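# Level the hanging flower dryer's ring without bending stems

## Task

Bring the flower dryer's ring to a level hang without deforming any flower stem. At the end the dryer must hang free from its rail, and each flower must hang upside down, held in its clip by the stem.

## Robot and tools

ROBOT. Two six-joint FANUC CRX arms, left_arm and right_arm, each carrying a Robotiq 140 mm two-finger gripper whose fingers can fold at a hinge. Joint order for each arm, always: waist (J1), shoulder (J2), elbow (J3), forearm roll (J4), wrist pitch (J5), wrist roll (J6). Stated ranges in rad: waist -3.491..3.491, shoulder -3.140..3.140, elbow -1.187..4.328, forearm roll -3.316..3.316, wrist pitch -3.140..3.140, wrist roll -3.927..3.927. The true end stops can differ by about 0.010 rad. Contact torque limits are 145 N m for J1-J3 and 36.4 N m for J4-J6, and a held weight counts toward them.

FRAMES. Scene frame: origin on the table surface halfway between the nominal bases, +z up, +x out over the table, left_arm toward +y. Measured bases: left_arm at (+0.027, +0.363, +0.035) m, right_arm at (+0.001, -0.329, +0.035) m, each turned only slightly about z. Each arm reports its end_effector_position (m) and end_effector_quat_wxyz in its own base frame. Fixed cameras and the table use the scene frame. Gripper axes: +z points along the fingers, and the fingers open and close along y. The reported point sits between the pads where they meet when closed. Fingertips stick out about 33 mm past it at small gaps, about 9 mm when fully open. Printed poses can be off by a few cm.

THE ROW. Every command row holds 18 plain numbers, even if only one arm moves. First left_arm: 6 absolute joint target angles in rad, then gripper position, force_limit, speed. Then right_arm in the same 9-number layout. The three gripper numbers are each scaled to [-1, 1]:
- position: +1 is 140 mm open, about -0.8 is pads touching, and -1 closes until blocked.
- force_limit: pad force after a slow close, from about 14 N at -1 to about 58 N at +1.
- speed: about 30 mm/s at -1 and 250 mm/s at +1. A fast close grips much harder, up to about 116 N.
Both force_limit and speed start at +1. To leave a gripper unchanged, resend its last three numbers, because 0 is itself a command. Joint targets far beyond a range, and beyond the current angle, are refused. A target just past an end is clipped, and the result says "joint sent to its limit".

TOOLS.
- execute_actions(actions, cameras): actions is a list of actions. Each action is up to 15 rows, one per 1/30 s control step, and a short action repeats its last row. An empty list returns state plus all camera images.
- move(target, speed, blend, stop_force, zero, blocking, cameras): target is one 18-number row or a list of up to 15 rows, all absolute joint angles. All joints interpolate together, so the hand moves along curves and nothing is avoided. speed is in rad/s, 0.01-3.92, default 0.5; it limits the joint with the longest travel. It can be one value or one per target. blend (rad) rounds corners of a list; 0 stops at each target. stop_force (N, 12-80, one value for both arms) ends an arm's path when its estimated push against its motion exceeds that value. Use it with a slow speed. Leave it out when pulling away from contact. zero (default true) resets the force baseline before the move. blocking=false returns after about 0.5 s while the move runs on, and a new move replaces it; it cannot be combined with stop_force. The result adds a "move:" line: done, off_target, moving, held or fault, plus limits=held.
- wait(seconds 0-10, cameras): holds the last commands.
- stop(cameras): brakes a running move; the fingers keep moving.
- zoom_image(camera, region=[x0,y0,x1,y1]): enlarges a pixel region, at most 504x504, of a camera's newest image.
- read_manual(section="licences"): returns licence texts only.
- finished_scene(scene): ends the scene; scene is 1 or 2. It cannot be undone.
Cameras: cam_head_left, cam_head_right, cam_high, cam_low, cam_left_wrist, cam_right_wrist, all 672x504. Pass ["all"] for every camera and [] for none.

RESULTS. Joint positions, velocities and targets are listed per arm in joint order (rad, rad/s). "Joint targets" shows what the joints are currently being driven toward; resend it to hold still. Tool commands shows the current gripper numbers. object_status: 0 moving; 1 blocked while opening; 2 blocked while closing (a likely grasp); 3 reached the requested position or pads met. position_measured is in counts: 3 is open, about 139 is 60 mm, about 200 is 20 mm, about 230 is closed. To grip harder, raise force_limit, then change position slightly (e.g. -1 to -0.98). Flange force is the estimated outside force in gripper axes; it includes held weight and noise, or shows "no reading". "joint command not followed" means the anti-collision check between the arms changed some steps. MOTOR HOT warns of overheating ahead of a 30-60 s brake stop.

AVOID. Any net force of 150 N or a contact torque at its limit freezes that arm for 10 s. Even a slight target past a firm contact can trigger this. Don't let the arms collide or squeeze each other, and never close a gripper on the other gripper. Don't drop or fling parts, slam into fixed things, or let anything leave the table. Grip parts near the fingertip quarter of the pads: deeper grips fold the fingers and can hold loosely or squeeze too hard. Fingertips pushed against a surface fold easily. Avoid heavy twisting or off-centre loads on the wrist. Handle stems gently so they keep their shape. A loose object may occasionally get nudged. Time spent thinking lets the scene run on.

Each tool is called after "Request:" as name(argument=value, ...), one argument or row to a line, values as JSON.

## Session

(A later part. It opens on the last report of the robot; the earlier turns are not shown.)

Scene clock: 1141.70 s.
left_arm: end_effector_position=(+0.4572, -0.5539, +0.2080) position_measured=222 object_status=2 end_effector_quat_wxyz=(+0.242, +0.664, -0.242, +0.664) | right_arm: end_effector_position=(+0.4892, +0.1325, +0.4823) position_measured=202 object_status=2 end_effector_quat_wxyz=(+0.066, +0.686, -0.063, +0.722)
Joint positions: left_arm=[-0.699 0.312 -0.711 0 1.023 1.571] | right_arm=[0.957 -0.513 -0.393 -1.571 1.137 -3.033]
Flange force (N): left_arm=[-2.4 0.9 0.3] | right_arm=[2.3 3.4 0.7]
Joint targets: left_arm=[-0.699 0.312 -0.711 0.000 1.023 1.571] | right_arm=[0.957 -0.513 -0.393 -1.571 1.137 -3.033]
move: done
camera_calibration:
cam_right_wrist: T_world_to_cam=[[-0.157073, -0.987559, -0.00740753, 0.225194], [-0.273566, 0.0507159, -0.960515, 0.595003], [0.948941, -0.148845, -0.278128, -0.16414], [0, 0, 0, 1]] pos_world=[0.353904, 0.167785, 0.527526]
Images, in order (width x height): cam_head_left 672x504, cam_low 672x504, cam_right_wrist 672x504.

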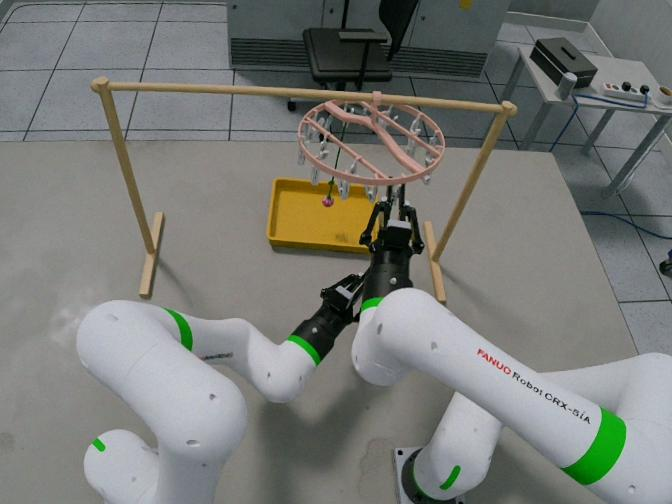

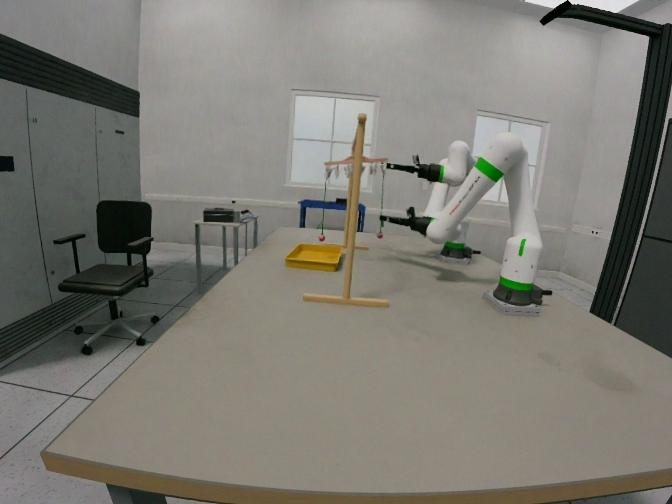

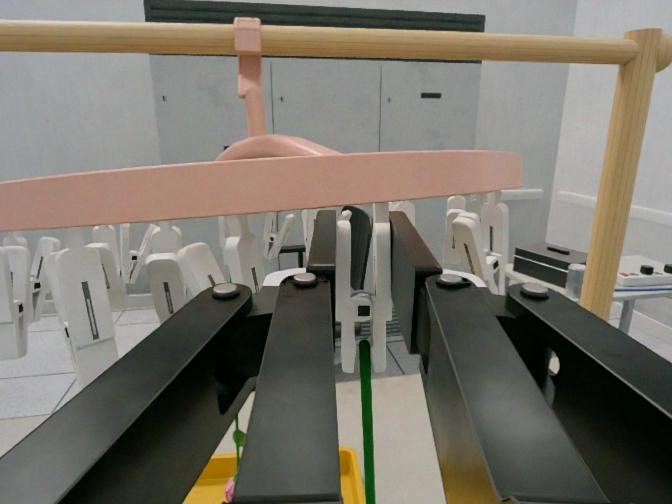

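Request:
move(
  target=[-0.6987,0.3123,-0.7110,0,1.0233,1.5708,-1,-1,-1,0.9565,-0.5128,-0.3933,-1.5708,1.1365,-3.033,-0.25,0,-1],
  cameras=["cam_low","cam_right_wrist"],
)

Request:
zoom_image(
  camera="cam_right_wrist",
  region=[280, 200, 480, 450],
)

Request:
zoom_image(
  camera="cam_low",
  region=[330, 140, 430, 250],
)

Scene clock: 1149.20 s.
left_arm: end_effector_position=(+0.4572, -0.5539, +0.2080) position_measured=222 object_status=2 end_effector_quat_wxyz=(+0.242, +0.664, -0.242, +0.664) | right_arm: end_effector_position=(+0.4892, +0.1325, +0.4823) position_measured=160 object_status=0 end_effector_quat_wxyz=(+0.066, +0.686, -0.063, +0.722)
Joint positions: left_arm=[-0.699 0.312 -0.711 0 1.023 1.571] | right_arm=[0.957 -0.513 -0.393 -1.571 1.137 -3.033]
Flange force (N): left_arm=[-2.5 0.6 -0.1] | right_arm=[3.0 2.1 3.9]
Joint targets: left_arm=[-0.699 0.312 -0.711 0.000 1.023 1.571] | right_arm=[0.957 -0.513 -0.393 -1.571 1.137 -3.033]
move: done
camera_calibration:
cam_right_wrist: T_world_to_cam=[[-0.157078, -0.987558, -0.00742404, 0.225204], [-0.273563, 0.0507328, -0.960515, 0.595], [0.948941, -0.148845, -0.278128, -0.164141], [0, 0, 0, 1]] pos_world=[0.353904, 0.167785, 0.527526]
Images, in order (width x height): cam_low 672x504, cam_right_wrist 672x504.

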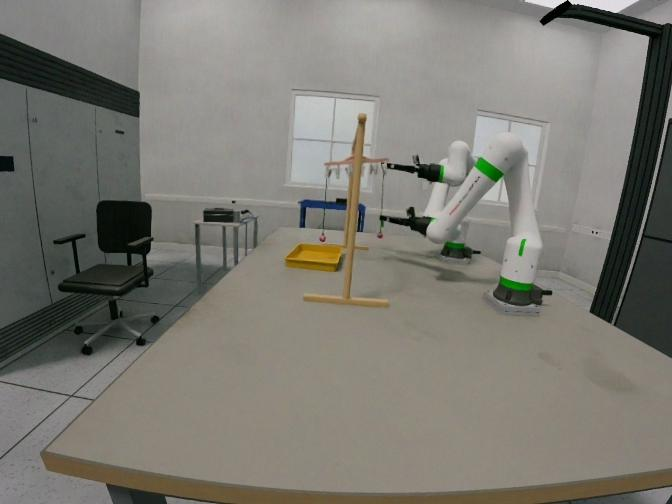

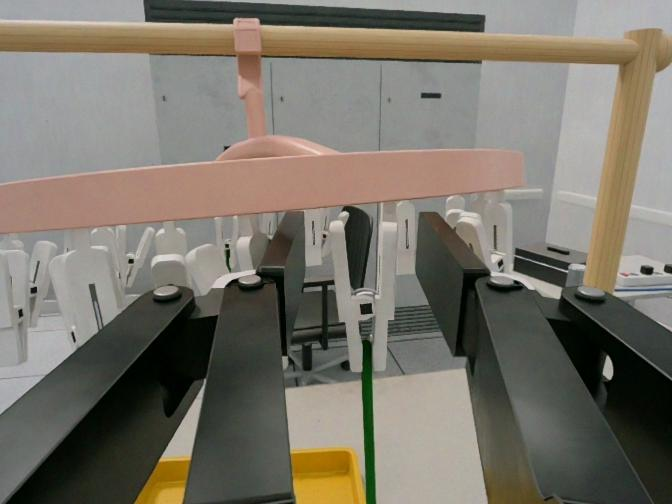

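Scaled by 2.016 from the camera's 672x504 image, which has a finer 960x720 frame.

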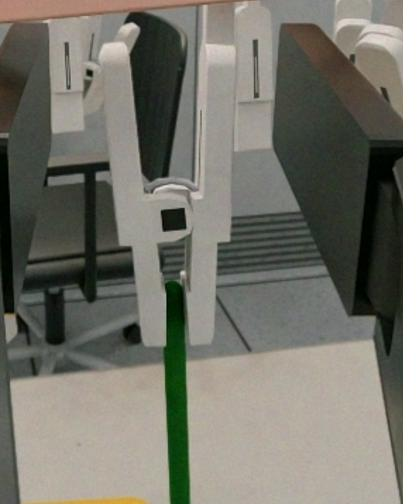

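Scaled by 4.582 from the camera's 672x504 image, which has a finer 960x720 frame.

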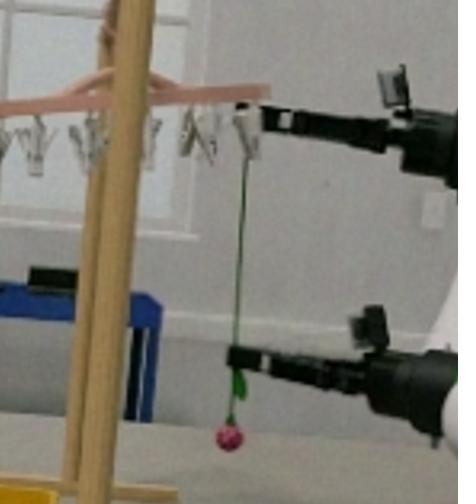

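Request:
zoom_image(
  camera="cam_right_wrist",
  region=[335, 280, 405, 390],
)

Request:
zoom_image(
  camera="cam_low",
  region=[368, 158, 398, 186],
)

Scaled by 4.582 from the camera's 672x504 image, which has a finer 960x720 frame.

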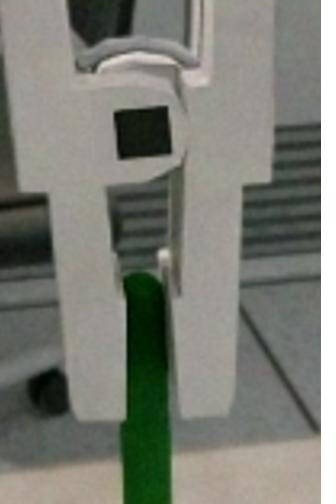

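Scaled by 16.800 from the camera's 672x504 image, which has a finer 960x720 frame.

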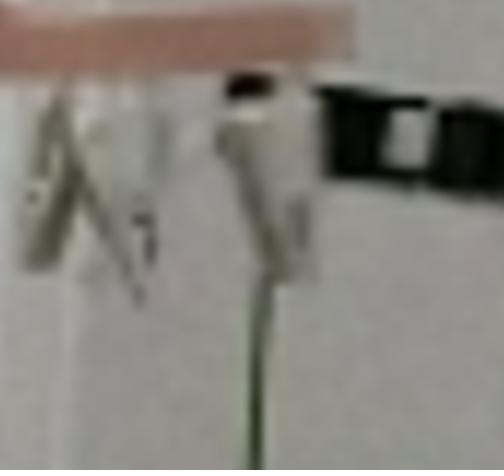

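Request:
move(
  target=[-0.6987,0.3123,-0.7110,0,1.0233,1.5708,-1,-1,-1,1.3021,-0.5792,-0.4266,-1.5708,1.4821,-2.99,-0.25,0,-1],
  speed=0.3,
  cameras=[],
)

Request:
move(
  target=[-0.6987,0.3123,-0.7110,0,1.0233,1.5708,-0.6,-1,-1,1.3021,-0.5792,-0.4266,-1.5708,1.4821,-2.99,-0.25,0,-1],
  cameras=["cam_low","cam_right_wrist","cam_left_wrist"],
)

Request:
zoom_image(
  camera="cam_low",
  region=[330, 140, 430, 250],
)

Scene clock: 1159.53 s.
left_arm: end_effector_position=(+0.4572, -0.5539, +0.2080) position_measured=222 object_status=2 end_effector_quat_wxyz=(+0.242, +0.664, -0.242, +0.664) | right_arm: end_effector_position=(+0.4092, +0.1482, +0.4698) position_measured=160 object_status=3 end_effector_quat_wxyz=(+0.064, +0.699, -0.064, +0.709)
Joint positions: left_arm=[-0.699 0.312 -0.711 0 1.023 1.571] | right_arm=[1.302 -0.579 -0.427 -1.571 1.482 -2.99]
Flange force (N): left_arm=[-2.0 1.3 -0.1] | right_arm=[2.1 1.7 3.4]
Joint targets: left_arm=[-0.699 0.312 -0.711 0.000 1.023 1.571] | right_arm=[1.302 -0.579 -0.427 -1.571 1.482 -2.990]
move: done
No camera images: "cameras" was empty.

Scene clock: 1160.13 s.
left_arm: end_effector_position=(+0.4572, -0.5539, +0.2080) position_measured=205 object_status=0 end_effector_quat_wxyz=(+0.242, +0.664, -0.242, +0.664) | right_arm: end_effector_position=(+0.4092, +0.1483, +0.4698) position_measured=160 object_status=3 end_effector_quat_wxyz=(+0.064, +0.699, -0.064, +0.709)
Joint positions: left_arm=[-0.699 0.312 -0.711 0 1.023 1.571] | right_arm=[1.302 -0.579 -0.427 -1.571 1.482 -2.99]
Flange force (N): left_arm=[-1.8 0.4 0.9] | right_arm=[2.1 1.2 4.0]
Joint targets: left_arm=[-0.699 0.312 -0.711 0.000 1.023 1.571] | right_arm=[1.302 -0.579 -0.427 -1.571 1.482 -2.990]
move: done
camera_calibration:
cam_left_wrist: T_world_to_cam=[[-0.652093, -0.75813, 0.00374958, -0.114606], [-0.252191, 0.212249, -0.944113, 0.435654], [0.714964, -0.616595, -0.3296, -0.456383], [0, 0, 0, 1]] pos_world=[0.361432, -0.460757, 0.261313]
cam_right_wrist: T_world_to_cam=[[-0.155624, -0.987777, -0.00884332, 0.228219], [-0.308043, 0.0570343, -0.949661, 0.568268], [0.938558, -0.145066, -0.313153, -0.0691489], [0, 0, 0, 1]] pos_world=[0.275468, 0.182987, 0.520026]
Images, in order (width x height): cam_low 672x504, cam_left_wrist 672x504, cam_right_wrist 672x504.

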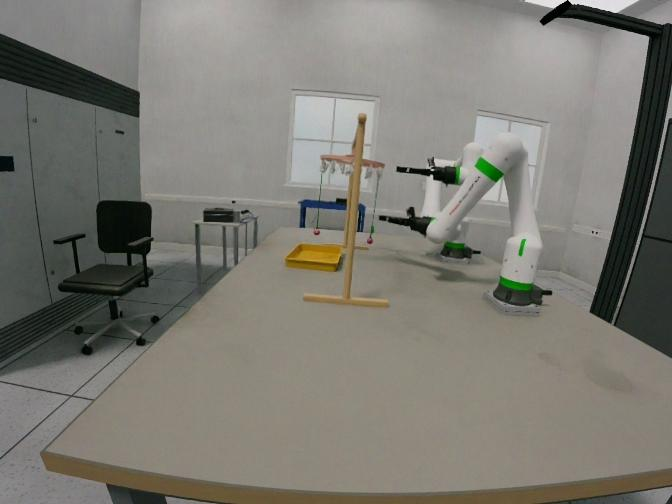

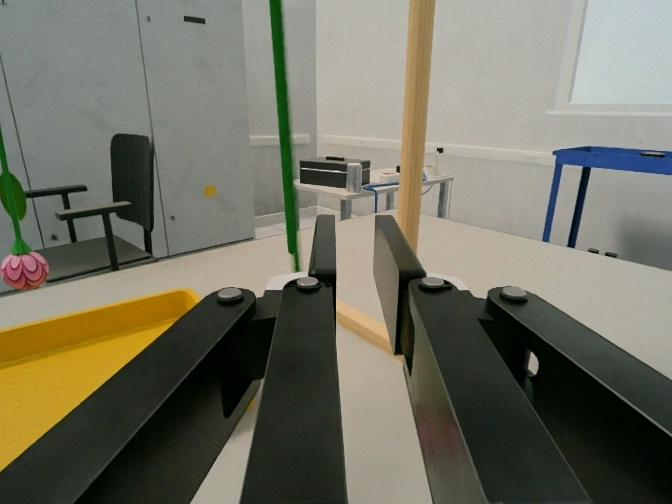

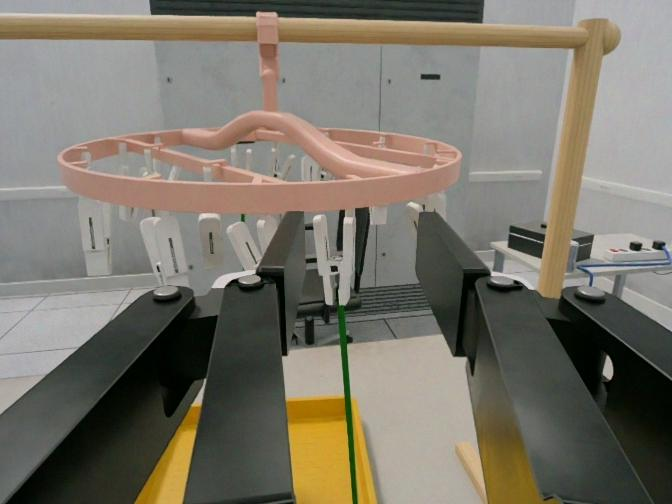

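Scaled by 4.582 from the camera's 672x504 image, which has a finer 960x720 frame.

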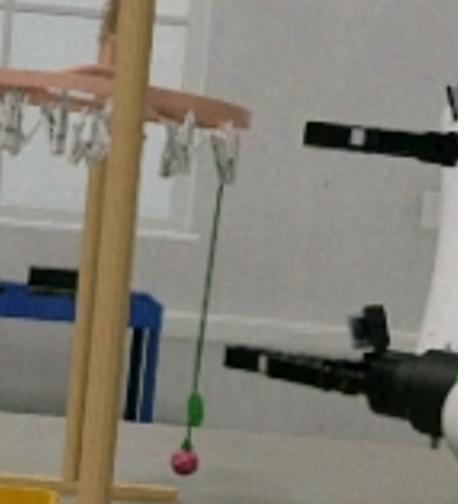

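Request:
move(
  target=[-0.6987,0.2018,-0.8909,0,1.0927,1.5708,-0.6,-1,-1,1.3021,-0.5792,-0.4266,-1.5708,1.4821,-2.99,-0.25,0,-1],
  speed=0.3,
  cameras=[],
)

Request:
wait(
  seconds=5,
  cameras=["cam_low","cam_right_wrist","cam_high","cam_head_right"],
)

Request:
zoom_image(
  camera="cam_low",
  region=[300, 130, 420, 250],
)

Scene clock: 1165.83 s.
left_arm: end_effector_position=(+0.4038, -0.5090, +0.2049) position_measured=205 object_status=3 end_effector_quat_wxyz=(+0.242, +0.664, -0.242, +0.664) | right_arm: end_effector_position=(+0.4092, +0.1483, +0.4698) position_measured=160 object_status=3 end_effector_quat_wxyz=(+0.064, +0.699, -0.064, +0.709)
Joint positions: left_arm=[-0.699 0.202 -0.891 0 1.093 1.571] | right_arm=[1.302 -0.579 -0.427 -1.571 1.482 -2.99]
Flange force (N): left_arm=[-2.0 -0.2 0.5] | right_arm=[2.0 1.8 3.8]
Joint targets: left_arm=[-0.699 0.202 -0.891 0.000 1.093 1.571] | right_arm=[1.302 -0.579 -0.427 -1.571 1.482 -2.990]
move: done
No camera images: "cameras" was empty.

Scene clock: 1170.83 s.
left_arm: end_effector_position=(+0.4038, -0.5090, +0.2049) position_measured=205 object_status=3 end_effector_quat_wxyz=(+0.242, +0.664, -0.242, +0.664) | right_arm: end_effector_position=(+0.4092, +0.1483, +0.4698) position_measured=160 object_status=3 end_effector_quat_wxyz=(+0.064, +0.699, -0.064, +0.709)
Joint positions: left_arm=[-0.699 0.202 -0.891 0 1.093 1.571] | right_arm=[1.302 -0.579 -0.427 -1.571 1.482 -2.99]
Flange force (N): left_arm=[-2.0 1.0 -0.1] | right_arm=[2.0 0.9 3.7]
Joint targets: left_arm=[-0.699 0.202 -0.891 0.000 1.093 1.571] | right_arm=[1.302 -0.579 -0.427 -1.571 1.482 -2.990]
Tool commands: left_gripper/position=-0.6 left_gripper/force_limit=-1.0 left_gripper/speed=-1.0 right_gripper/position=-0.25 right_gripper/force_limit=+0.0 right_gripper/speed=-1.0
wait: 5.00 s; at rest by 0.17 s
camera_calibration:
cam_right_wrist: T_world_to_cam=[[-0.155624, -0.987777, -0.00884332, 0.228219], [-0.308043, 0.0570343, -0.949661, 0.568268], [0.938558, -0.145066, -0.313153, -0.0691489], [0, 0, 0, 1]] pos_world=[0.275468, 0.182987, 0.520026]
Images, in order (width x height): cam_head_right 672x504, cam_high 672x504, cam_low 672x504, cam_right_wrist 672x504.

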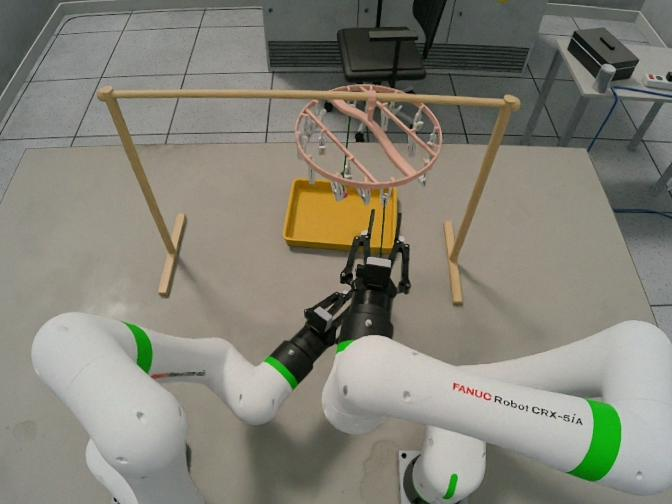

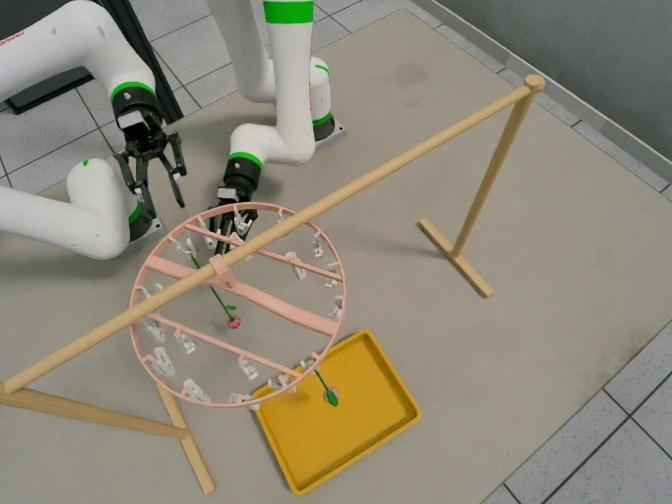

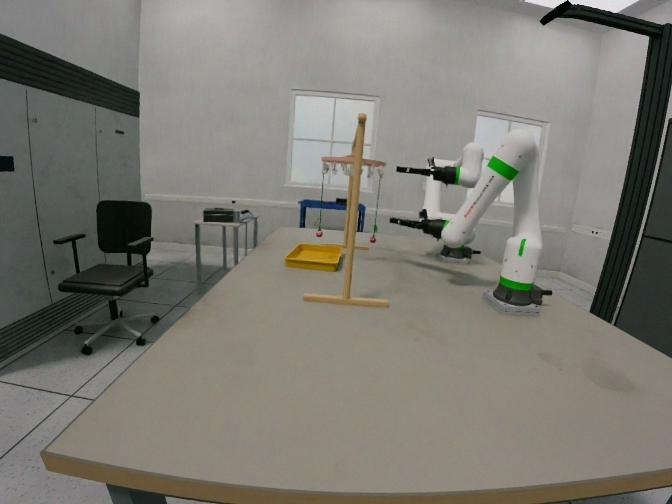

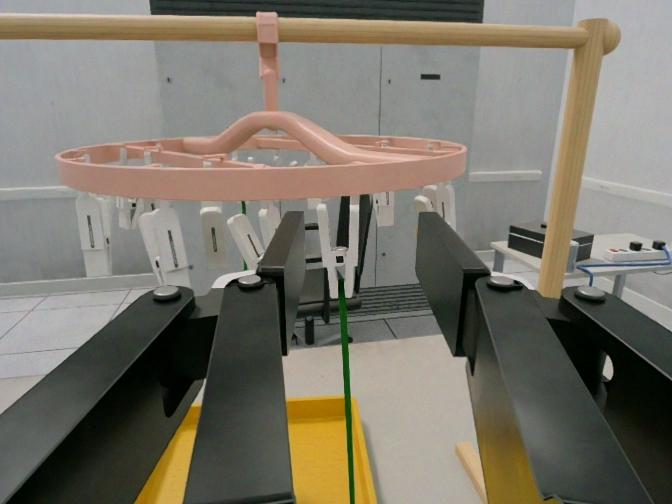

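Scaled by 4.200 from the camera's 672x504 image, which has a finer 960x720 frame.

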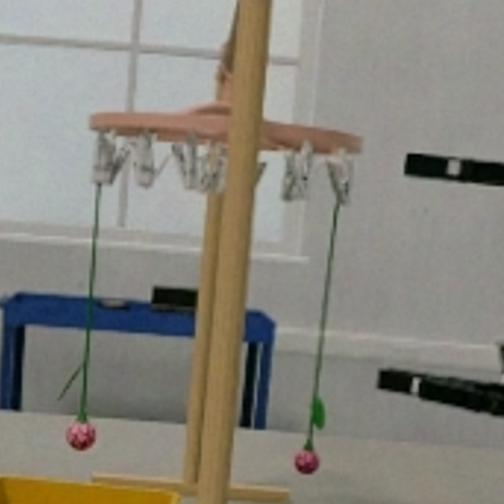

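Request:
finished_scene(
  scene=1,
)

The scene is finished: the task was done.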